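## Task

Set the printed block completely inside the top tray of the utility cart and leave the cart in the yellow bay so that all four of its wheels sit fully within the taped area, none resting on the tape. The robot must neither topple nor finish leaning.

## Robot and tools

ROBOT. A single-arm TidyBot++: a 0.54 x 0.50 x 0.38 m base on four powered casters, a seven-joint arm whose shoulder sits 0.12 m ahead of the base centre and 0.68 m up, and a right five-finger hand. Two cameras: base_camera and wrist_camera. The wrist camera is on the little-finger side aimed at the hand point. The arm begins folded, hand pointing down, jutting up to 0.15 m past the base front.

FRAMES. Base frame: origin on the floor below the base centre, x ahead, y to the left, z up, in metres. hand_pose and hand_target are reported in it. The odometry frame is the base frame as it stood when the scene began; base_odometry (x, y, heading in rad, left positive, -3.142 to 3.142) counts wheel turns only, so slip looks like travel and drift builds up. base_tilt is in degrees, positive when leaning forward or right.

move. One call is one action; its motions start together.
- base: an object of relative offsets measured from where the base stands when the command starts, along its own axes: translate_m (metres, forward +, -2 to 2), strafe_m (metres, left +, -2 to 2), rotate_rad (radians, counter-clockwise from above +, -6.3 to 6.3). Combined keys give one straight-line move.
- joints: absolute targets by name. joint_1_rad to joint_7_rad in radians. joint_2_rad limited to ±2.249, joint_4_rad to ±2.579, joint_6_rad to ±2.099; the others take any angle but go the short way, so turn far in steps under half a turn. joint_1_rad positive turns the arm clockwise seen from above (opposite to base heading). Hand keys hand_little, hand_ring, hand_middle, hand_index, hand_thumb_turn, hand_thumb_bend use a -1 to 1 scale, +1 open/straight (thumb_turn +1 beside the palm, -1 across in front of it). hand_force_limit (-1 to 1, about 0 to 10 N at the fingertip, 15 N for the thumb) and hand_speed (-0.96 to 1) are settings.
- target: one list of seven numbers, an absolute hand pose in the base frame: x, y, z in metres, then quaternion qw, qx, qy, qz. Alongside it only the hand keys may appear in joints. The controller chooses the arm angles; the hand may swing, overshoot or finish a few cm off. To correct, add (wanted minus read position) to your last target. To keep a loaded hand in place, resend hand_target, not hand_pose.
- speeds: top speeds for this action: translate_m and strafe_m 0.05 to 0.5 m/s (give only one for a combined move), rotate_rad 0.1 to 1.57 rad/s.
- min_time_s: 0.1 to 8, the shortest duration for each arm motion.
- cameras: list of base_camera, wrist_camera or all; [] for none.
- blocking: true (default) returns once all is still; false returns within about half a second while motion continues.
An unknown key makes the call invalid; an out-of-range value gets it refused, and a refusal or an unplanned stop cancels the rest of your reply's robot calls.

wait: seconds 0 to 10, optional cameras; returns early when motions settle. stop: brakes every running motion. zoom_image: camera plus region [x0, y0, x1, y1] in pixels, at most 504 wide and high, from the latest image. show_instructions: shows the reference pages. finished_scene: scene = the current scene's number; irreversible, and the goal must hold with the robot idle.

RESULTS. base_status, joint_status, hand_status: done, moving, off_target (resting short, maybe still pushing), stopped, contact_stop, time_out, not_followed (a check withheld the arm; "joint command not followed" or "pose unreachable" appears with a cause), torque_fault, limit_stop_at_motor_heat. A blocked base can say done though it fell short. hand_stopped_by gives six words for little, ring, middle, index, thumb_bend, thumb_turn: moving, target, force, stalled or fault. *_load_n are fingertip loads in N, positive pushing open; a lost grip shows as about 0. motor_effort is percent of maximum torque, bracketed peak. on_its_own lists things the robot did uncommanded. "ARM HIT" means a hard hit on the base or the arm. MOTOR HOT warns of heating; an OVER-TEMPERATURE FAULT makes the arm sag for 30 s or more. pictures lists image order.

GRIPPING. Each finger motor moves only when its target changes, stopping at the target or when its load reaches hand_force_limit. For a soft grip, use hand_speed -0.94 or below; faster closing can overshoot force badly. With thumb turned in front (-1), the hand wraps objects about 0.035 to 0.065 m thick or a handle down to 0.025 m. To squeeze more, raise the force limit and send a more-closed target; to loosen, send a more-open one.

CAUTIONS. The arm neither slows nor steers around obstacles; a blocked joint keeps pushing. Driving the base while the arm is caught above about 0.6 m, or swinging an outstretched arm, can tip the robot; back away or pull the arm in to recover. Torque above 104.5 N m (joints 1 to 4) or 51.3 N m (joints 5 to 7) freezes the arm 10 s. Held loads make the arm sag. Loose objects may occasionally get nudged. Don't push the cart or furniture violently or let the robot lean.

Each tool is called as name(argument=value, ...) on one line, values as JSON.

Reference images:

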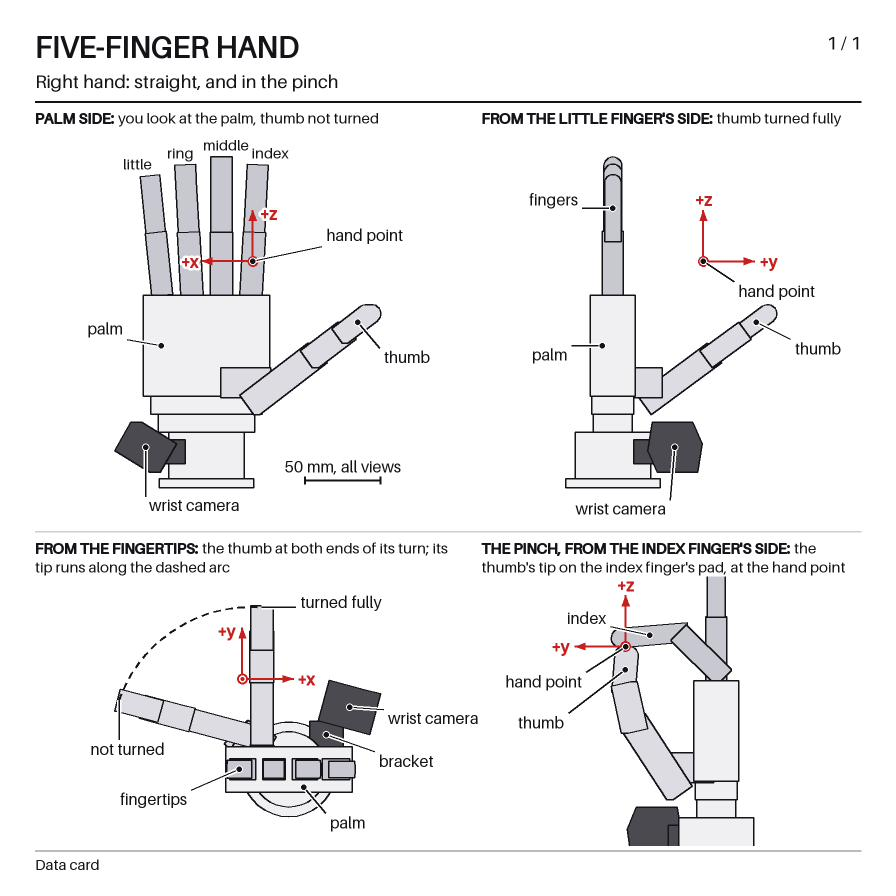

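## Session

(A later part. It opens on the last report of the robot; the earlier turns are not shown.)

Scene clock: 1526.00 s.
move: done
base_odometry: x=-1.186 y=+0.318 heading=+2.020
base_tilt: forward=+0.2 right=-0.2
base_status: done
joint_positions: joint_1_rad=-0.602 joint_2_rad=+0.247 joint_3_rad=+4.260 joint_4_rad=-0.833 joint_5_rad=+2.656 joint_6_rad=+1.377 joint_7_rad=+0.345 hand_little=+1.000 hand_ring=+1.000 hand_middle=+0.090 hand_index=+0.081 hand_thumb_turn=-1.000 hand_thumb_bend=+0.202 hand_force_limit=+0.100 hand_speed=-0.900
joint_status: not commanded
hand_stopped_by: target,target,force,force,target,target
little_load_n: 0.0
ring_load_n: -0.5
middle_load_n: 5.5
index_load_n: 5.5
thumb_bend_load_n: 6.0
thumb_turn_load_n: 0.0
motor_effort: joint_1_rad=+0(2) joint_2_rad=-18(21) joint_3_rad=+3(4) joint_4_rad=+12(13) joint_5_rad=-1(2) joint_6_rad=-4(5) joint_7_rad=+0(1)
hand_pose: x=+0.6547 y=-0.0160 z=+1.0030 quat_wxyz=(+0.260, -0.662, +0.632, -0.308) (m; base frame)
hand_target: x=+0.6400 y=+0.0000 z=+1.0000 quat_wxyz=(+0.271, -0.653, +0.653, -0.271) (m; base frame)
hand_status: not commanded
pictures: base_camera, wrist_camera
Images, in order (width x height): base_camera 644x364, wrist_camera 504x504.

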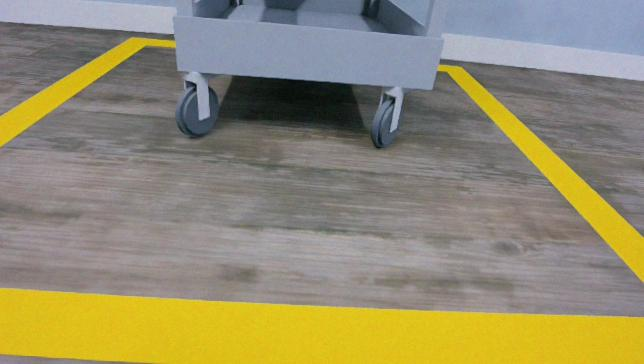

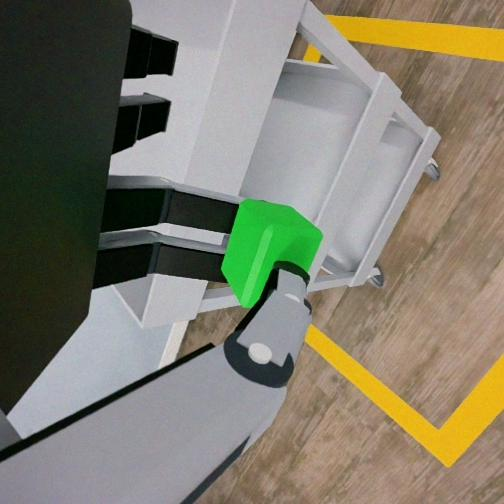

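move(base={"translate_m":0.43,"strafe_m":0.03}, speeds={"translate_m":0.2}, cameras=["all"])

Scene clock: 1546.60 s.
move: done
base_odometry: x=-1.400 y=+0.692 heading=+2.020
base_tilt: forward=+0.2 right=-0.2
base_status: done
joint_positions: joint_1_rad=-0.602 joint_2_rad=+0.250 joint_3_rad=+4.260 joint_4_rad=-0.833 joint_5_rad=+2.656 joint_6_rad=+1.377 joint_7_rad=+0.345 hand_little=+1.000 hand_ring=+1.000 hand_middle=+0.090 hand_index=+0.081 hand_thumb_turn=-1.000 hand_thumb_bend=+0.202 hand_force_limit=+0.100 hand_speed=-0.900
joint_status: not commanded
hand_stopped_by: target,target,force,force,target,target
little_load_n: 0.0
ring_load_n: 0.0
middle_load_n: 5.5
index_load_n: 6.0
thumb_bend_load_n: 6.0
thumb_turn_load_n: 0.0
motor_effort: joint_1_rad=+1(1) joint_2_rad=-18(21) joint_3_rad=+3(3) joint_4_rad=+12(13) joint_5_rad=-1(2) joint_6_rad=-5(5) joint_7_rad=+0(2)
hand_pose: x=+0.6554 y=-0.0154 z=+1.0017 quat_wxyz=(+0.259, -0.663, +0.632, -0.307) (m; base frame)
hand_target: x=+0.6400 y=+0.0000 z=+1.0000 quat_wxyz=(+0.271, -0.653, +0.653, -0.271) (m; base frame)
hand_status: not commanded
pictures: base_camera, wrist_camera
Images, in order (width x height): base_camera 644x364, wrist_camera 504x504.

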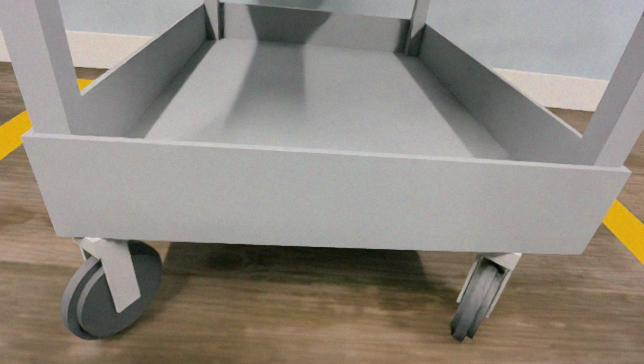

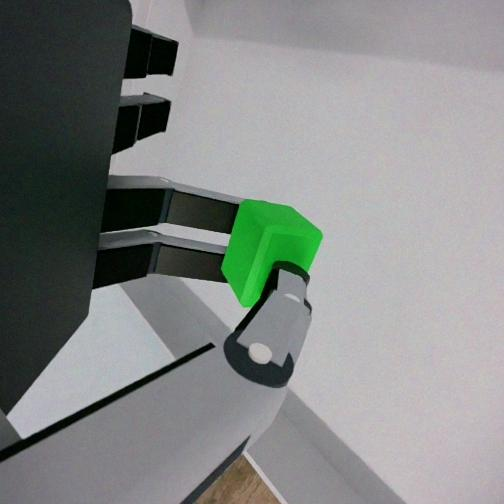

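move(target=[0.64, 0.0, 0.88, -0.2706, 0.6533, -0.6533, 0.2706], min_time_s=4, cameras=["all"])

Scene clock: 1555.77 s.
move: done
base_odometry: x=-1.400 y=+0.692 heading=+2.020
base_tilt: forward=+0.2 right=-0.2
base_status: not commanded
joint_positions: joint_1_rad=-0.205 joint_2_rad=+0.089 joint_3_rad=+3.469 joint_4_rad=-1.339 joint_5_rad=+2.978 joint_6_rad=+1.015 joint_7_rad=+0.214 hand_little=+1.000 hand_ring=+1.000 hand_middle=+0.090 hand_index=+0.081 hand_thumb_turn=-1.000 hand_thumb_bend=+0.202 hand_force_limit=+0.100 hand_speed=-0.900
joint_status: not commanded
hand_stopped_by: target,target,force,force,target,target
little_load_n: 0.0
ring_load_n: 0.0
middle_load_n: 5.5
index_load_n: 5.5
thumb_bend_load_n: 6.0
thumb_turn_load_n: 0.0
motor_effort: joint_1_rad=+1(1) joint_2_rad=-19(20) joint_3_rad=+1(3) joint_4_rad=+14(15) joint_5_rad=-1(2) joint_6_rad=-4(5) joint_7_rad=+0(1)
hand_pose: x=+0.6321 y=+0.0124 z=+0.8638 quat_wxyz=(+0.254, -0.685, +0.639, -0.241) (m; base frame)
hand_target: x=+0.6400 y=+0.0000 z=+0.8800 quat_wxyz=(+0.271, -0.653, +0.653, -0.271) (m; base frame)
hand_status: done (0.022 m and 5.5 deg from the pose sent, 0.124 m and 5.2 deg at the start)
pictures: base_camera, wrist_camera
Images, in order (width x height): base_camera 644x364, wrist_camera 504x504.

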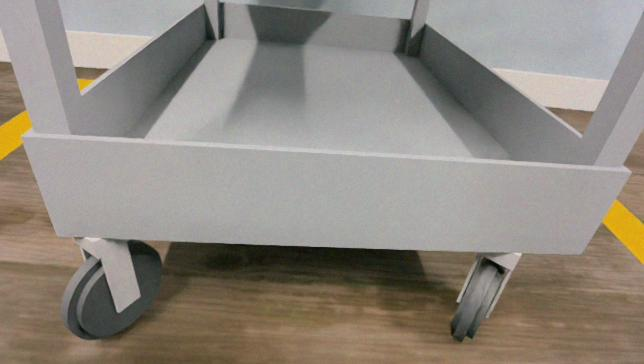

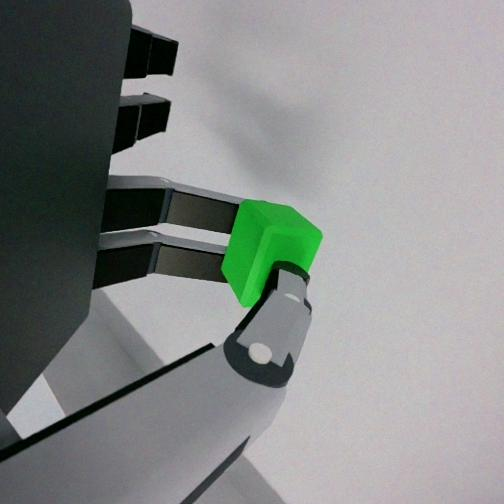

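move(target=[0.64, 0.0, 0.85, -0.2706, 0.6533, -0.6533, 0.2706], min_time_s=2, cameras=["wrist_camera"])

move(target=[0.64, 0.0, 0.835, -0.2706, 0.6533, -0.6533, 0.2706], min_time_s=2, cameras=["wrist_camera"])

Scene clock: 1564.50 s.
move: done
base_odometry: x=-1.400 y=+0.692 heading=+2.020
base_tilt: forward=+0.2 right=-0.2
base_status: not commanded
joint_positions: joint_1_rad=-0.193 joint_2_rad=+0.082 joint_3_rad=+3.451 joint_4_rad=-1.441 joint_5_rad=+2.978 joint_6_rad=+0.917 joint_7_rad=+0.214 hand_little=+1.000 hand_ring=+1.000 hand_middle=+0.090 hand_index=+0.081 hand_thumb_turn=-1.000 hand_thumb_bend=+0.202 hand_force_limit=+0.100 hand_speed=-0.900
joint_status: not commanded
hand_stopped_by: target,target,force,force,target,target
little_load_n: 0.0
ring_load_n: 0.0
middle_load_n: 5.5
index_load_n: 6.0
thumb_bend_load_n: 6.0
thumb_turn_load_n: 0.0
motor_effort: joint_1_rad=+0(1) joint_2_rad=-19(20) joint_3_rad=+0(1) joint_4_rad=+14(15) joint_5_rad=-1(1) joint_6_rad=-4(4) joint_7_rad=-1(1)
hand_pose: x=+0.6325 y=+0.0109 z=+0.8345 quat_wxyz=(+0.254, -0.680, +0.644, -0.242) (m; base frame)
hand_target: x=+0.6400 y=+0.0000 z=+0.8500 quat_wxyz=(+0.271, -0.653, +0.653, -0.271) (m; base frame)
hand_status: done (0.020 m and 5.0 deg from the pose sent, 0.020 m and 5.5 deg at the start)
pictures: wrist_camera
Images, in order (width x height): wrist_camera 504x504.

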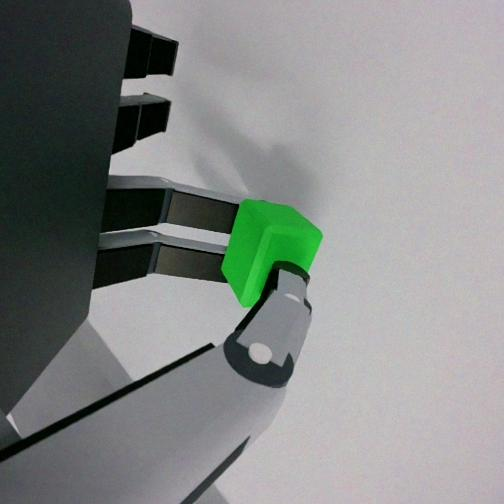

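Scene clock: 1566.80 s.
move: done
base_odometry: x=-1.400 y=+0.692 heading=+2.020
base_tilt: forward=+0.2 right=-0.2
base_status: not commanded
joint_positions: joint_1_rad=-0.193 joint_2_rad=+0.067 joint_3_rad=+3.448 joint_4_rad=-1.484 joint_5_rad=+2.978 joint_6_rad=+0.869 joint_7_rad=+0.214 hand_little=+1.000 hand_ring=+1.000 hand_middle=+0.090 hand_index=+0.081 hand_thumb_turn=-1.000 hand_thumb_bend=+0.202 hand_force_limit=+0.100 hand_speed=-0.900
joint_status: not commanded
hand_stopped_by: target,target,force,force,target,target
little_load_n: 0.0
ring_load_n: 0.0
middle_load_n: 4.5
index_load_n: 5.5
thumb_bend_load_n: 6.5
thumb_turn_load_n: 0.5
motor_effort: joint_1_rad=+0(1) joint_2_rad=-17(20) joint_3_rad=+1(1) joint_4_rad=+14(15) joint_5_rad=+0(1) joint_6_rad=-4(4) joint_7_rad=+0(1)
hand_pose: x=+0.6327 y=+0.0105 z=+0.8297 quat_wxyz=(+0.261, -0.676, +0.643, -0.248) (m; base frame)
hand_target: x=+0.6400 y=+0.0000 z=+0.8350 quat_wxyz=(+0.271, -0.653, +0.653, -0.271) (m; base frame)
hand_status: done (0.014 m and 4.0 deg from the pose sent, 0.013 m and 5.0 deg at the start)
pictures: wrist_camera
Images, in order (width x height): wrist_camera 504x504.

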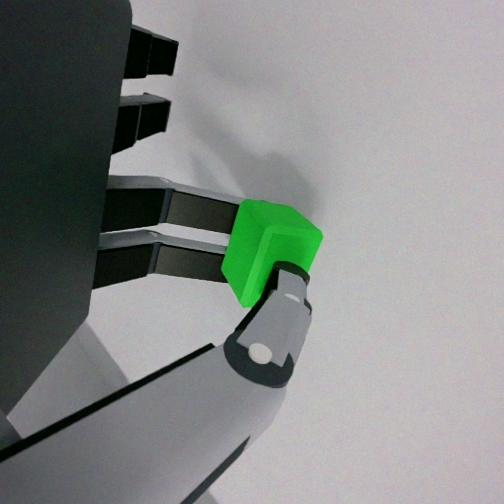

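move(joints={"hand_speed":-0.85,"hand_index":0.5,"hand_middle":0.5}, cameras=["wrist_camera"])

move(target=[0.64, 0.0, 0.90, -0.2706, 0.6533, -0.6533, 0.2706], min_time_s=2.5, cameras=["wrist_camera"])

Scene clock: 1573.00 s.
move: done
base_odometry: x=-1.400 y=+0.692 heading=+2.020
base_tilt: forward=+0.2 right=-0.2
base_status: not commanded
joint_positions: joint_1_rad=-0.192 joint_2_rad=+0.061 joint_3_rad=+3.448 joint_4_rad=-1.485 joint_5_rad=+2.978 joint_6_rad=+0.866 joint_7_rad=+0.214 hand_little=+1.000 hand_ring=+1.000 hand_middle=+0.500 hand_index=+0.500 hand_thumb_turn=-1.000 hand_thumb_bend=+0.200 hand_force_limit=+0.100 hand_speed=-0.850
joint_status: all done
hand_stopped_by: target,target,target,target,target,target
little_load_n: 0.0
ring_load_n: -0.5
middle_load_n: -1.0
index_load_n: 0.0
thumb_bend_load_n: 0.0
thumb_turn_load_n: 0.0
motor_effort: joint_1_rad=+0(1) joint_2_rad=-17(18) joint_3_rad=+0(1) joint_4_rad=+13(14) joint_5_rad=-1(1) joint_6_rad=-4(4) joint_7_rad=+0(1)
hand_pose: x=+0.6322 y=+0.0097 z=+0.8326 quat_wxyz=(+0.264, -0.675, +0.642, -0.250) (m; base frame)
hand_target: x=+0.6400 y=+0.0000 z=+0.8350 quat_wxyz=(+0.271, -0.653, +0.653, -0.271) (m; base frame)
hand_status: not commanded
pictures: wrist_camera
Images, in order (width x height): wrist_camera 504x504.

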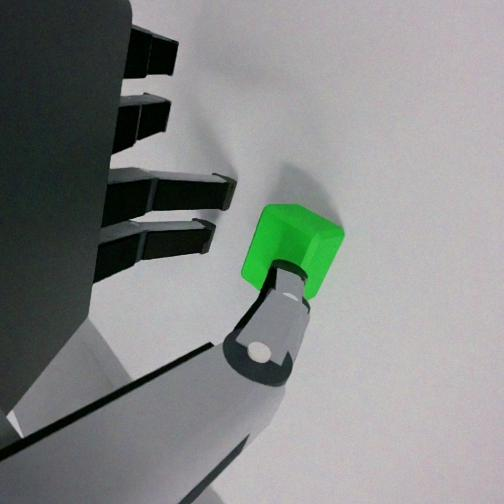

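Scene clock: 1575.70 s.
move: done
base_odometry: x=-1.400 y=+0.692 heading=+2.020
base_tilt: forward=+0.2 right=-0.2
base_status: not commanded
joint_positions: joint_1_rad=-0.192 joint_2_rad=+0.061 joint_3_rad=+3.453 joint_4_rad=-1.295 joint_5_rad=+2.978 joint_6_rad=+0.942 joint_7_rad=+0.212 hand_little=+1.000 hand_ring=+1.000 hand_middle=+0.500 hand_index=+0.500 hand_thumb_turn=-1.000 hand_thumb_bend=+0.200 hand_force_limit=+0.100 hand_speed=-0.850
joint_status: not commanded
hand_stopped_by: target,target,target,target,target,target
little_load_n: 0.0
ring_load_n: 0.0
middle_load_n: 0.0
index_load_n: 0.0
thumb_bend_load_n: 0.0
thumb_turn_load_n: 0.0
motor_effort: joint_1_rad=+0(1) joint_2_rad=-19(20) joint_3_rad=+0(1) joint_4_rad=+15(15) joint_5_rad=+0(1) joint_6_rad=-5(5) joint_7_rad=-1(1)
hand_pose: x=+0.6551 y=+0.0078 z=+0.9127 quat_wxyz=(+0.296, -0.664, +0.622, -0.292) (m; base frame)
hand_target: x=+0.6400 y=+0.0000 z=+0.9000 quat_wxyz=(+0.271, -0.653, +0.653, -0.271) (m; base frame)
hand_status: done (0.021 m and 5.4 deg from the pose sent, 0.069 m and 3.7 deg at the start)
pictures: wrist_camera
Images, in order (width x height): wrist_camera 504x504.

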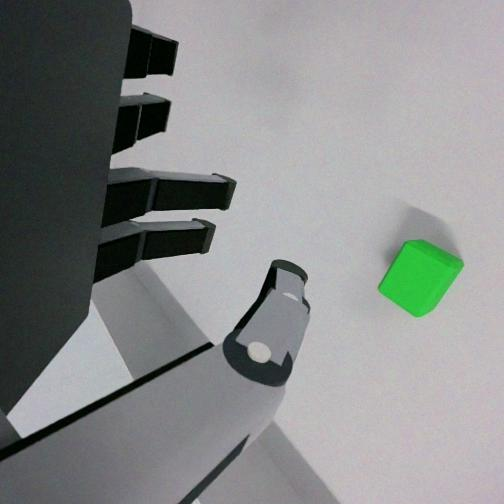

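move(target=[0.58, 0.0, 1.0, -0.2706, 0.6533, -0.6533, 0.2706], min_time_s=2)

move(joints={"hand_speed":0,"hand_index":1,"hand_middle":1,"hand_thumb_bend":1,"hand_thumb_turn":1}, target=[0.42, 0.0, 0.97, -0.183, 0.683, -0.683, 0.183], min_time_s=3, cameras=["all"])

Scene clock: 1598.80 s.
move: done
base_odometry: x=-1.400 y=+0.692 heading=+2.020
base_tilt: forward=+0.2 right=-0.2
base_status: not commanded
joint_positions: joint_1_rad=-0.076 joint_2_rad=+0.048 joint_3_rad=+3.345 joint_4_rad=-0.993 joint_5_rad=+3.005 joint_6_rad=+1.282 joint_7_rad=+0.176 hand_little=+1.000 hand_ring=+1.000 hand_middle=+0.500 hand_index=+0.500 hand_thumb_turn=-1.000 hand_thumb_bend=+0.200 hand_force_limit=+0.100 hand_speed=-0.850
joint_status: not commanded
hand_stopped_by: target,target,target,target,target,target
little_load_n: 0.0
ring_load_n: 0.0
middle_load_n: -0.5
index_load_n: 0.0
thumb_bend_load_n: 0.0
thumb_turn_load_n: 0.0
motor_effort: joint_1_rad=+0(1) joint_2_rad=-17(20) joint_3_rad=+0(1) joint_4_rad=+13(15) joint_5_rad=+0(1) joint_6_rad=-5(5) joint_7_rad=-1(2)
hand_pose: x=+0.6054 y=+0.0069 z=+0.9982 quat_wxyz=(+0.286, -0.670, +0.624, -0.283) (m; base frame)
hand_target: x=+0.5800 y=+0.0000 z=+1.0000 quat_wxyz=(+0.271, -0.653, +0.653, -0.271) (m; base frame)
hand_status: done (0.026 m and 4.5 deg from the pose sent, 0.115 m and 5.4 deg at the start)
pictures: none

Scene clock: 1602.60 s.
move: done
base_odometry: x=-1.400 y=+0.692 heading=+2.020
base_tilt: forward=+0.2 right=-0.2
base_status: not commanded
joint_positions: joint_1_rad=+0.672 joint_2_rad=-0.137 joint_3_rad=+2.802 joint_4_rad=-1.074 joint_5_rad=+2.974 joint_6_rad=+1.614 joint_7_rad=+0.172 hand_little=+1.000 hand_ring=+1.000 hand_middle=+1.000 hand_index=+1.000 hand_thumb_turn=+1.000 hand_thumb_bend=+1.000 hand_force_limit=+0.100 hand_speed=+0.000
joint_status: all done
hand_stopped_by: target,target,target,target,target,target
little_load_n: 0.0
ring_load_n: 0.0
middle_load_n: 0.0
index_load_n: 0.0
thumb_bend_load_n: 0.0
thumb_turn_load_n: 0.0
motor_effort: joint_1_rad=+1(1) joint_2_rad=-9(18) joint_3_rad=+1(1) joint_4_rad=+12(13) joint_5_rad=+0(1) joint_6_rad=-3(5) joint_7_rad=+0(1)
hand_pose: x=+0.4456 y=-0.0207 z=+0.9810 quat_wxyz=(+0.194, -0.645, +0.707, -0.217) (m; base frame)
hand_target: x=+0.4200 y=+0.0000 z=+0.9700 quat_wxyz=(+0.183, -0.683, +0.683, -0.183) (m; base frame)
hand_status: done (0.035 m and 6.6 deg from the pose sent, 0.188 m and 17.9 deg at the start)
pictures: base_camera, wrist_camera
Images, in order (width x height): base_camera 644x364, wrist_camera 504x504.

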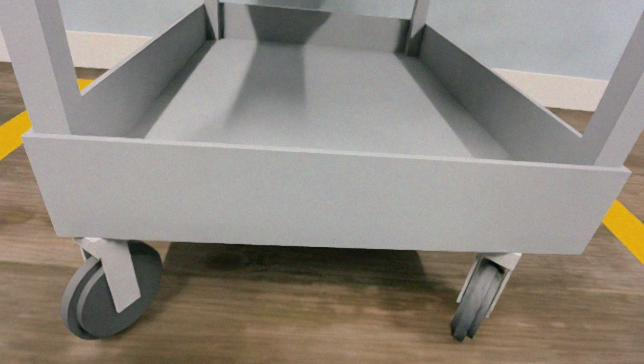

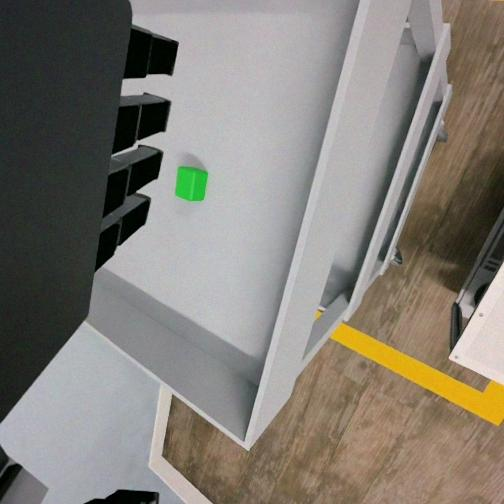

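move(target=[0.42, 0.0, 0.868, -0.183, 0.683, -0.683, 0.183], min_time_s=3, cameras=["all"])

Scene clock: 1621.63 s.
move: done
base_odometry: x=-1.400 y=+0.692 heading=+2.020
base_tilt: forward=+0.2 right=-0.2
base_status: not commanded
joint_positions: joint_1_rad=+0.966 joint_2_rad=-0.289 joint_3_rad=+2.683 joint_4_rad=-1.502 joint_5_rad=+2.793 joint_6_rad=+1.451 joint_7_rad=+0.398 hand_little=+1.000 hand_ring=+1.000 hand_middle=+1.000 hand_index=+1.000 hand_thumb_turn=+1.000 hand_thumb_bend=+1.000 hand_force_limit=+0.100 hand_speed=+0.000
joint_status: not commanded
hand_stopped_by: target,target,target,target,target,target
little_load_n: 0.0
ring_load_n: 0.0
middle_load_n: 0.0
index_load_n: 0.0
thumb_bend_load_n: 0.0
thumb_turn_load_n: 0.0
motor_effort: joint_1_rad=+1(1) joint_2_rad=-3(9) joint_3_rad=+3(3) joint_4_rad=+12(12) joint_5_rad=+0(1) joint_6_rad=+0(3) joint_7_rad=+0(2)
hand_pose: x=+0.4129 y=-0.0038 z=+0.8730 quat_wxyz=(+0.175, -0.665, +0.706, -0.171) (m; base frame)
hand_target: x=+0.4200 y=+0.0000 z=+0.8680 quat_wxyz=(+0.183, -0.683, +0.683, -0.183) (m; base frame)
hand_status: done (0.009 m and 3.8 deg from the pose sent, 0.118 m and 6.6 deg at the start)
pictures: base_camera, wrist_camera
Images, in order (width x height): base_camera 644x364, wrist_camera 504x504.

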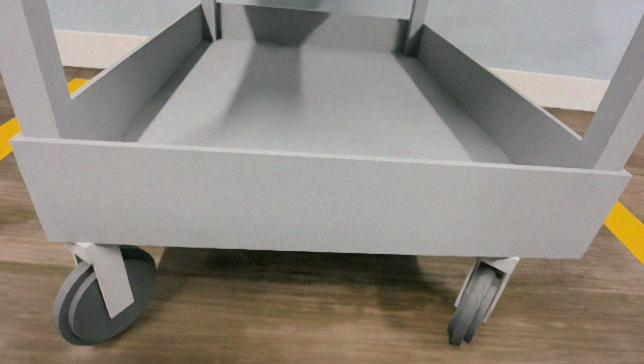

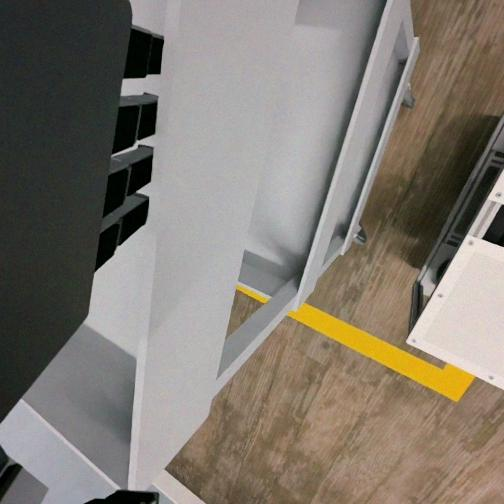

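move(base={"translate_m":-0.06}, speeds={"translate_m":0.05}, cameras=["all"])

Scene clock: 1633.40 s.
move: done
base_odometry: x=-1.374 y=+0.638 heading=+2.020
base_tilt: forward=+0.2 right=-0.2
base_status: done
joint_positions: joint_1_rad=+0.970 joint_2_rad=-0.293 joint_3_rad=+2.677 joint_4_rad=-1.512 joint_5_rad=+2.775 joint_6_rad=+1.436 joint_7_rad=+0.401 hand_little=+1.000 hand_ring=+1.000 hand_middle=+1.000 hand_index=+1.000 hand_thumb_turn=+1.000 hand_thumb_bend=+1.000 hand_force_limit=+0.100 hand_speed=+0.000
joint_status: not commanded
hand_stopped_by: target,target,target,target,target,target
little_load_n: 0.0
ring_load_n: 0.0
middle_load_n: 0.0
index_load_n: 0.0
thumb_bend_load_n: 0.0
thumb_turn_load_n: 0.0
motor_effort: joint_1_rad=+0(2) joint_2_rad=-3(6) joint_3_rad=+3(4) joint_4_rad=+13(13) joint_5_rad=-2(3) joint_6_rad=-2(3) joint_7_rad=-1(2)
hand_pose: x=+0.4170 y=+0.0010 z=+0.8717 quat_wxyz=(+0.183, -0.665, +0.704, -0.172) (m; base frame)
hand_target: x=+0.4200 y=+0.0000 z=+0.8680 quat_wxyz=(+0.183, -0.683, +0.683, -0.183) (m; base frame)
hand_status: not commanded
pictures: base_camera, wrist_camera
Images, in order (width x height): base_camera 644x364, wrist_camera 504x504.

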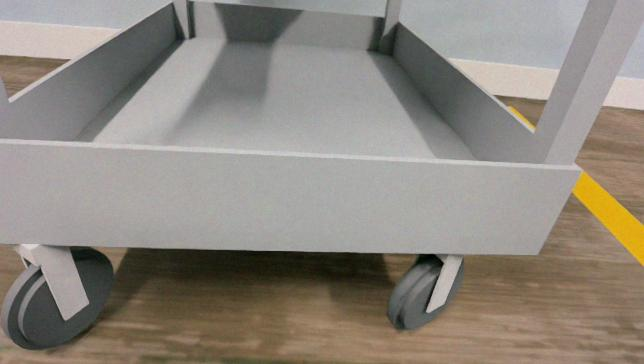

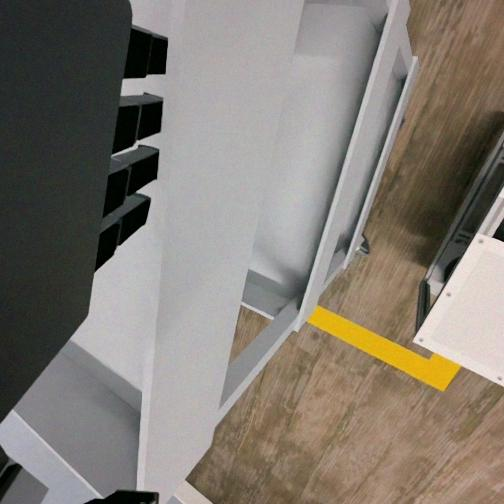

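move(base={"translate_m":-0.05}, speeds={"translate_m":0.05}, cameras=["all"])

Scene clock: 1638.27 s.
move: done
base_odometry: x=-1.353 y=+0.593 heading=+2.020
base_tilt: forward=+0.1 right=-0.2
base_status: done
joint_positions: joint_1_rad=+0.973 joint_2_rad=-0.296 joint_3_rad=+2.674 joint_4_rad=-1.517 joint_5_rad=+2.761 joint_6_rad=+1.419 joint_7_rad=+0.405 hand_little=+1.000 hand_ring=+1.000 hand_middle=+1.000 hand_index=+1.000 hand_thumb_turn=+1.000 hand_thumb_bend=+1.000 hand_force_limit=+0.100 hand_speed=+0.000
joint_status: not commanded
hand_stopped_by: target,target,target,target,target,target
little_load_n: 0.0
ring_load_n: 0.0
middle_load_n: 0.0
index_load_n: 0.0
thumb_bend_load_n: 0.0
thumb_turn_load_n: -0.5
motor_effort: joint_1_rad=+0(3) joint_2_rad=-4(5) joint_3_rad=+3(5) joint_4_rad=+12(13) joint_5_rad=-1(4) joint_6_rad=-1(4) joint_7_rad=-1(2)
hand_pose: x=+0.4225 y=+0.0037 z=+0.8727 quat_wxyz=(+0.191, -0.664, +0.701, -0.177) (m; base frame)
hand_target: x=+0.4200 y=+0.0000 z=+0.8680 quat_wxyz=(+0.183, -0.683, +0.683, -0.183) (m; base frame)
hand_status: not commanded
pictures: base_camera, wrist_camera
Images, in order (width x height): base_camera 644x364, wrist_camera 504x504.

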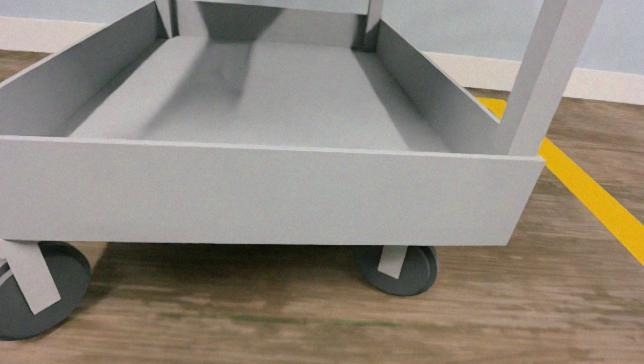

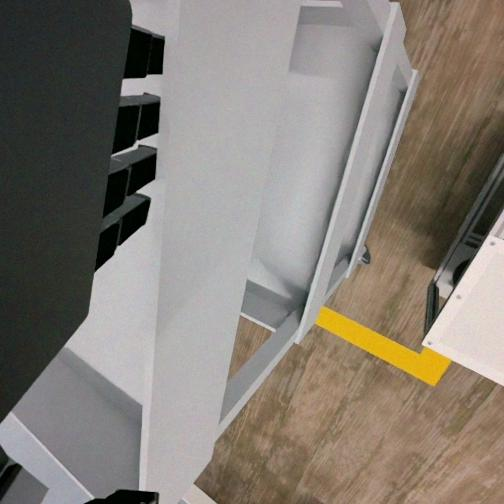

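move(base={"translate_m":0.02}, speeds={"translate_m":0.05})

move(target=[0.43, 0.0, 0.98, -0.183, 0.683, -0.683, 0.183], min_time_s=3, cameras=["all"])

move(base={"translate_m":-0.4}, speeds={"translate_m":0.25}, cameras=["all"])

Scene clock: 1645.43 s.
move: done
base_odometry: x=-1.361 y=+0.611 heading=+2.020
base_tilt: forward=+0.2 right=-0.2
base_status: done
joint_positions: joint_1_rad=+0.973 joint_2_rad=-0.297 joint_3_rad=+2.674 joint_4_rad=-1.517 joint_5_rad=+2.761 joint_6_rad=+1.419 joint_7_rad=+0.405 hand_little=+1.000 hand_ring=+1.000 hand_middle=+1.000 hand_index=+1.000 hand_thumb_turn=+1.000 hand_thumb_bend=+1.000 hand_force_limit=+0.100 hand_speed=+0.000
joint_status: not commanded
hand_stopped_by: target,target,target,target,target,target
little_load_n: 0.0
ring_load_n: 0.0
middle_load_n: 0.0
index_load_n: 0.0
thumb_bend_load_n: 0.0
thumb_turn_load_n: 0.0
motor_effort: joint_1_rad=+0(1) joint_2_rad=-3(5) joint_3_rad=+3(3) joint_4_rad=+13(13) joint_5_rad=-2(2) joint_6_rad=-2(3) joint_7_rad=+0(1)
hand_pose: x=+0.4224 y=+0.0040 z=+0.8729 quat_wxyz=(+0.191, -0.664, +0.701, -0.177) (m; base frame)
hand_target: x=+0.4200 y=+0.0000 z=+0.8680 quat_wxyz=(+0.183, -0.683, +0.683, -0.183) (m; base frame)
hand_status: not commanded
pictures: none

Scene clock: 1648.73 s.
move: done
base_odometry: x=-1.361 y=+0.611 heading=+2.020
base_tilt: forward=+0.2 right=-0.2
base_status: not commanded
joint_positions: joint_1_rad=+0.528 joint_2_rad=-0.122 joint_3_rad=+2.850 joint_4_rad=-1.038 joint_5_rad=+2.949 joint_6_rad=+1.635 joint_7_rad=+0.250 hand_little=+1.000 hand_ring=+1.000 hand_middle=+1.000 hand_index=+1.000 hand_thumb_turn=+1.000 hand_thumb_bend=+1.000 hand_force_limit=+0.100 hand_speed=+0.000
joint_status: not commanded
hand_stopped_by: target,target,target,target,target,target
little_load_n: 0.0
ring_load_n: 0.0
middle_load_n: 0.0
index_load_n: 0.0
thumb_bend_load_n: 0.0
thumb_turn_load_n: 0.0
motor_effort: joint_1_rad=+1(1) joint_2_rad=-9(10) joint_3_rad=+1(3) joint_4_rad=+12(14) joint_5_rad=-1(2) joint_6_rad=-3(3) joint_7_rad=+0(1)
hand_pose: x=+0.4464 y=+0.0101 z=+0.9886 quat_wxyz=(+0.210, -0.706, +0.644, -0.208) (m; base frame)
hand_target: x=+0.4300 y=+0.0000 z=+0.9800 quat_wxyz=(+0.183, -0.683, +0.683, -0.183) (m; base frame)
hand_status: done (0.021 m and 6.7 deg from the pose sent, 0.107 m and 3.2 deg at the start)
pictures: base_camera, wrist_camera
Images, in order (width x height): base_camera 644x364, wrist_camera 504x504.

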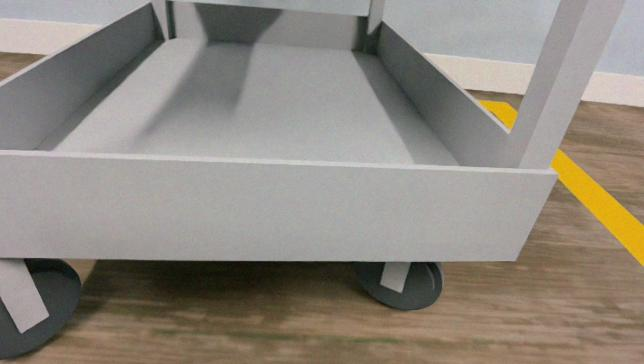

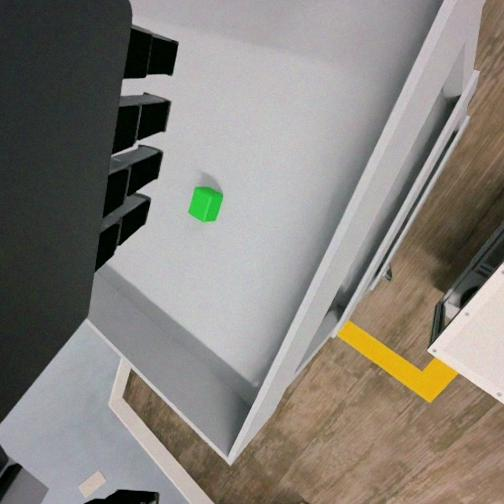

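Scene clock: 1651.17 s.
move: done
base_odometry: x=-1.187 y=+0.251 heading=+2.020
base_tilt: forward=+0.1 right=-0.2
base_status: done
joint_positions: joint_1_rad=+0.528 joint_2_rad=-0.110 joint_3_rad=+2.851 joint_4_rad=-1.037 joint_5_rad=+2.951 joint_6_rad=+1.639 joint_7_rad=+0.249 hand_little=+1.000 hand_ring=+1.000 hand_middle=+1.000 hand_index=+1.000 hand_thumb_turn=+1.000 hand_thumb_bend=+1.000 hand_force_limit=+0.100 hand_speed=+0.000
joint_status: not commanded
hand_stopped_by: target,target,target,target,target,target
little_load_n: 0.0
ring_load_n: 0.0
middle_load_n: 0.0
index_load_n: 0.0
thumb_bend_load_n: 0.0
thumb_turn_load_n: 0.0
motor_effort: joint_1_rad=+0(2) joint_2_rad=-10(12) joint_3_rad=+1(1) joint_4_rad=+12(12) joint_5_rad=-1(1) joint_6_rad=-3(4) joint_7_rad=+0(2)
hand_pose: x=+0.4484 y=+0.0076 z=+0.9849 quat_wxyz=(+0.208, -0.706, +0.646, -0.201) (m; base frame)
hand_target: x=+0.4300 y=+0.0000 z=+0.9800 quat_wxyz=(+0.183, -0.683, +0.683, -0.183) (m; base frame)
hand_status: not commanded
pictures: base_camera, wrist_camera
Images, in order (width x height): base_camera 644x364, wrist_camera 504x504.

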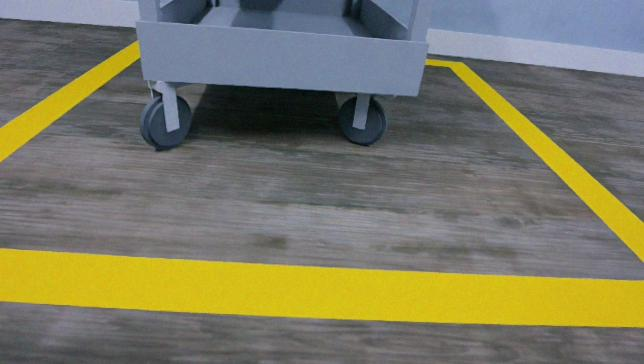

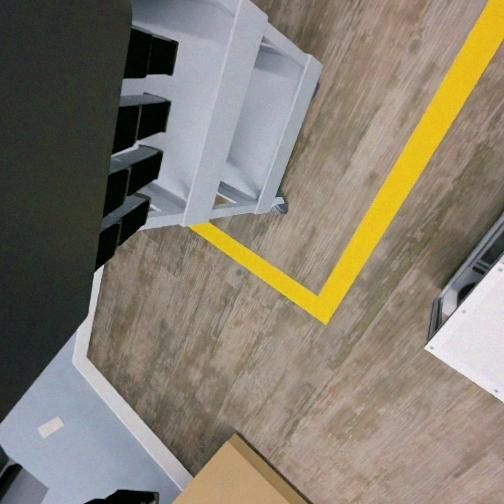

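move(cameras=["all"])

Scene clock: 1660.27 s.
base_odometry: x=-1.187 y=+0.251 heading=+2.020
base_tilt: forward=+0.2 right=-0.2
base_status: done
joint_positions: joint_1_rad=+0.528 joint_2_rad=-0.110 joint_3_rad=+2.851 joint_4_rad=-1.037 joint_5_rad=+2.951 joint_6_rad=+1.639 joint_7_rad=+0.249 hand_little=+1.000 hand_ring=+1.000 hand_middle=+1.000 hand_index=+1.000 hand_thumb_turn=+1.000 hand_thumb_bend=+1.000 hand_force_limit=+0.100 hand_speed=+0.000
joint_status: not commanded
hand_stopped_by: target,target,target,target,target,target
little_load_n: 0.0
ring_load_n: -0.5
middle_load_n: 0.0
index_load_n: 0.0
thumb_bend_load_n: 0.0
thumb_turn_load_n: 0.0
motor_effort: joint_1_rad=+0(2) joint_2_rad=-9(12) joint_3_rad=+1(1) joint_4_rad=+12(12) joint_5_rad=+0(1) joint_6_rad=-3(4) joint_7_rad=-1(2)
hand_pose: x=+0.4484 y=+0.0076 z=+0.9849 quat_wxyz=(+0.208, -0.706, +0.646, -0.201) (m; base frame)
hand_target: x=+0.4300 y=+0.0000 z=+0.9800 quat_wxyz=(+0.183, -0.683, +0.683, -0.183) (m; base frame)
hand_status: not commanded
pictures: base_camera, wrist_camera
Images, in order (width x height): base_camera 644x364, wrist_camera 504x504.

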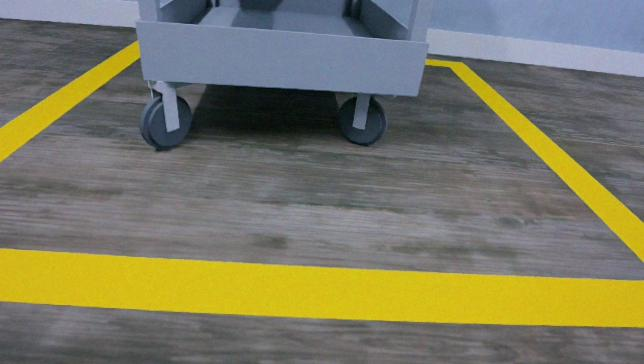

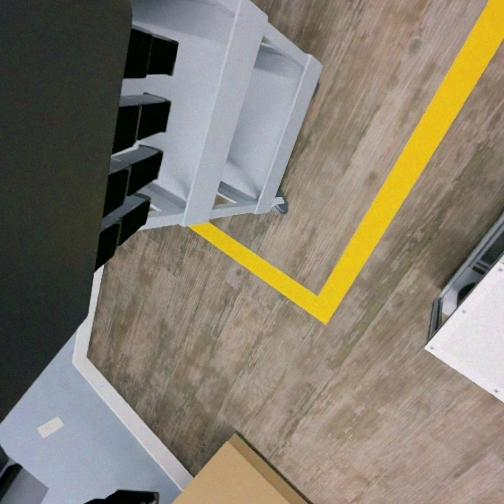

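move(base={"translate_m": -0.2}, cameras=["base_camera"])

move(joints={"joint_1_rad": 0, "joint_2_rad": -1.1, "joint_3_rad": 3.142, "joint_4_rad": -2.03, "joint_5_rad": 0, "joint_6_rad": -0.65, "joint_7_rad": 4.45}, min_time_s=3, cameras=["all"])

Scene clock: 1701.70 s.
move: done
base_odometry: x=-1.101 y=+0.070 heading=+2.020
base_tilt: forward=+0.1 right=-0.2
base_status: done
joint_positions: joint_1_rad=+0.527 joint_2_rad=-0.113 joint_3_rad=+2.853 joint_4_rad=-1.036 joint_5_rad=+2.952 joint_6_rad=+1.642 joint_7_rad=+0.249 hand_little=+1.000 hand_ring=+1.000 hand_middle=+1.000 hand_index=+1.000 hand_thumb_turn=+1.000 hand_thumb_bend=+1.000 hand_force_limit=+0.100 hand_speed=+0.000
joint_status: not commanded
hand_stopped_by: target,target,target,target,target,target
little_load_n: 0.0
ring_load_n: 0.0
middle_load_n: 0.0
index_load_n: 0.0
thumb_bend_load_n: 0.0
thumb_turn_load_n: 0.0
motor_effort: joint_1_rad=+0(1) joint_2_rad=-9(12) joint_3_rad=+1(1) joint_4_rad=+12(12) joint_5_rad=-1(1) joint_6_rad=-3(4) joint_7_rad=+0(1)
hand_pose: x=+0.4470 y=+0.0075 z=+0.9858 quat_wxyz=(+0.207, -0.706, +0.647, -0.202) (m; base frame)
hand_target: x=+0.4300 y=+0.0000 z=+0.9800 quat_wxyz=(+0.183, -0.683, +0.683, -0.183) (m; base frame)
hand_status: not commanded
pictures: base_camera
Images, in order (width x height): base_camera 644x364.

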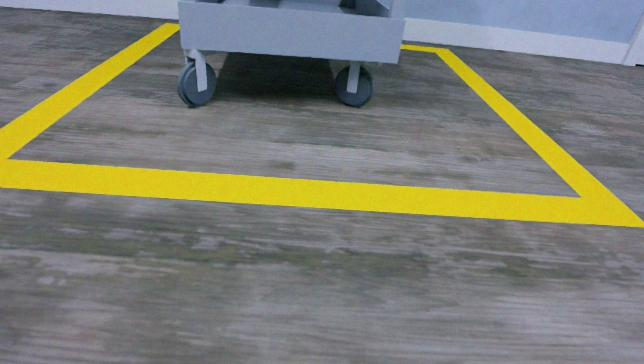

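Scene clock: 1705.40 s.
move: done
base_odometry: x=-1.101 y=+0.070 heading=+2.020
base_tilt: forward=+0.1 right=-0.2
base_status: not commanded
joint_positions: joint_1_rad=+0.016 joint_2_rad=-1.092 joint_3_rad=+3.121 joint_4_rad=-2.013 joint_5_rad=+0.047 joint_6_rad=-0.574 joint_7_rad=-1.760 hand_little=+1.000 hand_ring=+1.000 hand_middle=+1.000 hand_index=+1.000 hand_thumb_turn=+1.000 hand_thumb_bend=+1.000 hand_force_limit=+0.100 hand_speed=+0.000
joint_status: all done
hand_stopped_by: target,target,target,target,target,target
little_load_n: 0.0
ring_load_n: 0.5
middle_load_n: 0.0
index_load_n: 0.0
thumb_bend_load_n: 0.5
thumb_turn_load_n: 0.0
motor_effort: joint_1_rad=+0(1) joint_2_rad=+13(14) joint_3_rad=+1(4) joint_4_rad=+13(15) joint_5_rad=+1(5) joint_6_rad=+9(10) joint_7_rad=+0(2)
hand_pose: x=+0.3182 y=-0.0563 z=+1.0518 quat_wxyz=(-0.038, +0.677, -0.056, +0.733) (m; base frame)
hand_target: x=+0.3177 y=-0.0489 z=+1.0122 quat_wxyz=(-0.092, +0.704, -0.093, +0.698) (m; base frame)
hand_status: not commanded
pictures: base_camera, wrist_camera
Images, in order (width x height): base_camera 644x364, wrist_camera 504x504.

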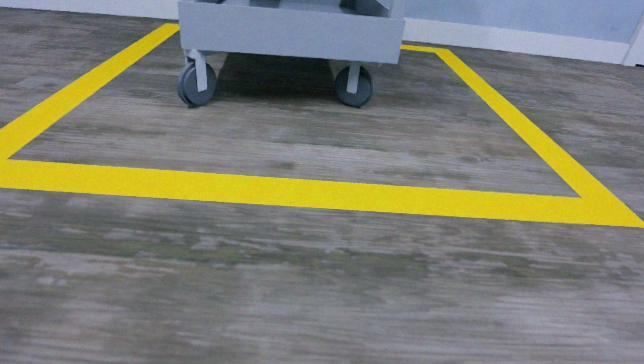

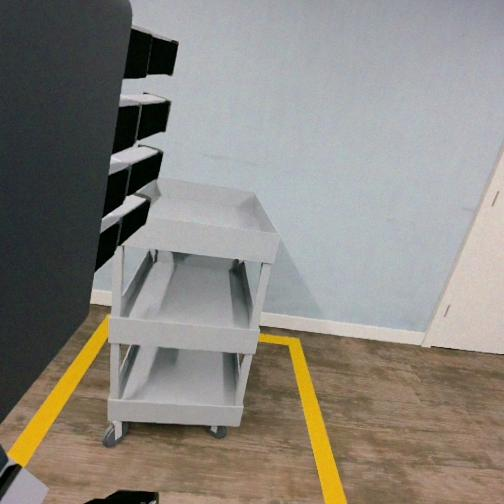

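move(base={"rotate_rad": 0.6}, cameras=["all"])

Scene clock: 1732.63 s.
move: done
base_odometry: x=-1.101 y=+0.070 heading=+2.619
base_tilt: forward=+0.1 right=-0.2
base_status: done
joint_positions: joint_1_rad=+0.012 joint_2_rad=-1.092 joint_3_rad=+3.123 joint_4_rad=-2.013 joint_5_rad=+0.043 joint_6_rad=-0.575 joint_7_rad=-1.762 hand_little=+1.000 hand_ring=+1.000 hand_middle=+1.000 hand_index=+1.000 hand_thumb_turn=+1.000 hand_thumb_bend=+1.000 hand_force_limit=+0.100 hand_speed=+0.000
joint_status: not commanded
hand_stopped_by: target,target,target,target,target,target
little_load_n: 0.0
ring_load_n: 0.0
middle_load_n: 0.0
index_load_n: 0.0
thumb_bend_load_n: 0.0
thumb_turn_load_n: -0.5
motor_effort: joint_1_rad=+1(1) joint_2_rad=+13(13) joint_3_rad=+1(2) joint_4_rad=+13(14) joint_5_rad=+0(1) joint_6_rad=+9(9) joint_7_rad=+0(1)
hand_pose: x=+0.3184 y=-0.0554 z=+1.0510 quat_wxyz=(-0.042, +0.678, -0.056, +0.732) (m; base frame)
hand_target: x=+0.3177 y=-0.0489 z=+1.0122 quat_wxyz=(-0.092, +0.704, -0.093, +0.698) (m; base frame)
hand_status: not commanded
pictures: base_camera, wrist_camera
Images, in order (width x height): base_camera 644x364, wrist_camera 504x504.

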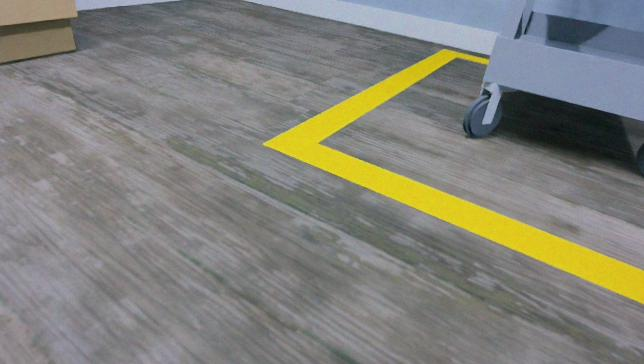

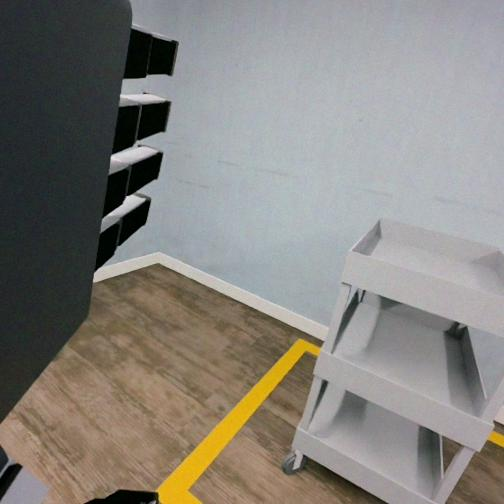

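move(base={"translate_m": 0.45, "strafe_m": 0.3}, cameras=[])

move(base={"rotate_rad": -0.65}, cameras=["all"])

Scene clock: 1740.93 s.
move: done
base_odometry: x=-1.640 y=+0.035 heading=+2.619
base_tilt: forward=+0.1 right=-0.2
base_status: done
joint_positions: joint_1_rad=+0.011 joint_2_rad=-1.097 joint_3_rad=+3.126 joint_4_rad=-2.013 joint_5_rad=+0.042 joint_6_rad=-0.576 joint_7_rad=-1.762 hand_little=+1.000 hand_ring=+1.000 hand_middle=+1.000 hand_index=+1.000 hand_thumb_turn=+1.000 hand_thumb_bend=+1.000 hand_force_limit=+0.100 hand_speed=+0.000
joint_status: not commanded
hand_stopped_by: target,target,target,target,target,target
little_load_n: 0.0
ring_load_n: 0.0
middle_load_n: 0.0
index_load_n: 0.0
thumb_bend_load_n: 0.0
thumb_turn_load_n: 0.0
motor_effort: joint_1_rad=+0(2) joint_2_rad=+12(15) joint_3_rad=+1(2) joint_4_rad=+14(14) joint_5_rad=+0(1) joint_6_rad=+9(9) joint_7_rad=+1(1)
hand_pose: x=+0.3166 y=-0.0562 z=+1.0512 quat_wxyz=(-0.044, +0.676, -0.057, +0.733) (m; base frame)
hand_target: x=+0.3177 y=-0.0489 z=+1.0122 quat_wxyz=(-0.092, +0.704, -0.093, +0.698) (m; base frame)
hand_status: not commanded
pictures: none
No camera images: "cameras" was empty.

Scene clock: 1742.50 s.
move: done
base_odometry: x=-1.640 y=+0.035 heading=+1.971
base_tilt: forward=+0.1 right=-0.2
base_status: done
joint_positions: joint_1_rad=+0.011 joint_2_rad=-1.097 joint_3_rad=+3.126 joint_4_rad=-2.013 joint_5_rad=+0.041 joint_6_rad=-0.576 joint_7_rad=-1.762 hand_little=+1.000 hand_ring=+1.000 hand_middle=+1.000 hand_index=+1.000 hand_thumb_turn=+1.000 hand_thumb_bend=+1.000 hand_force_limit=+0.100 hand_speed=+0.000
joint_status: not commanded
hand_stopped_by: target,target,target,target,target,target
little_load_n: 0.0
ring_load_n: 0.0
middle_load_n: 0.0
index_load_n: 0.0
thumb_bend_load_n: 0.0
thumb_turn_load_n: 0.0
motor_effort: joint_1_rad=+1(2) joint_2_rad=+12(13) joint_3_rad=+1(1) joint_4_rad=+13(14) joint_5_rad=+1(1) joint_6_rad=+9(9) joint_7_rad=-1(1)
hand_pose: x=+0.3167 y=-0.0561 z=+1.0512 quat_wxyz=(-0.044, +0.676, -0.057, +0.733) (m; base frame)
hand_target: x=+0.3177 y=-0.0489 z=+1.0122 quat_wxyz=(-0.092, +0.704, -0.093, +0.698) (m; base frame)
hand_status: not commanded
pictures: base_camera, wrist_camera
Images, in order (width x height): base_camera 644x364, wrist_camera 504x504.

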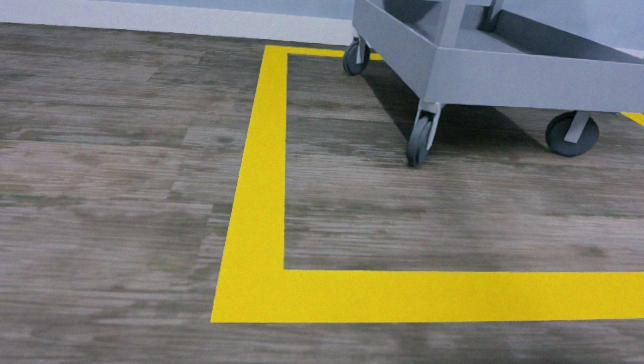

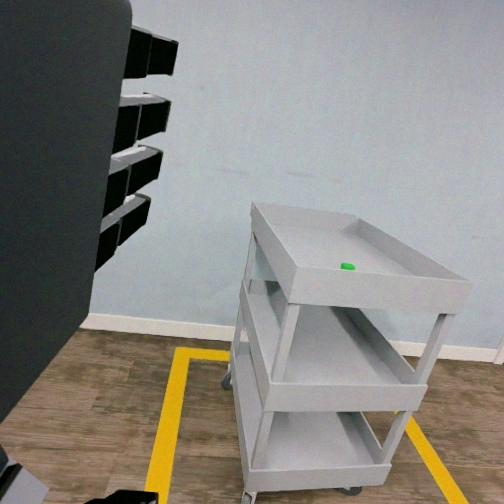

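finished_scene(scene=2)

The scene is finished: the task was done.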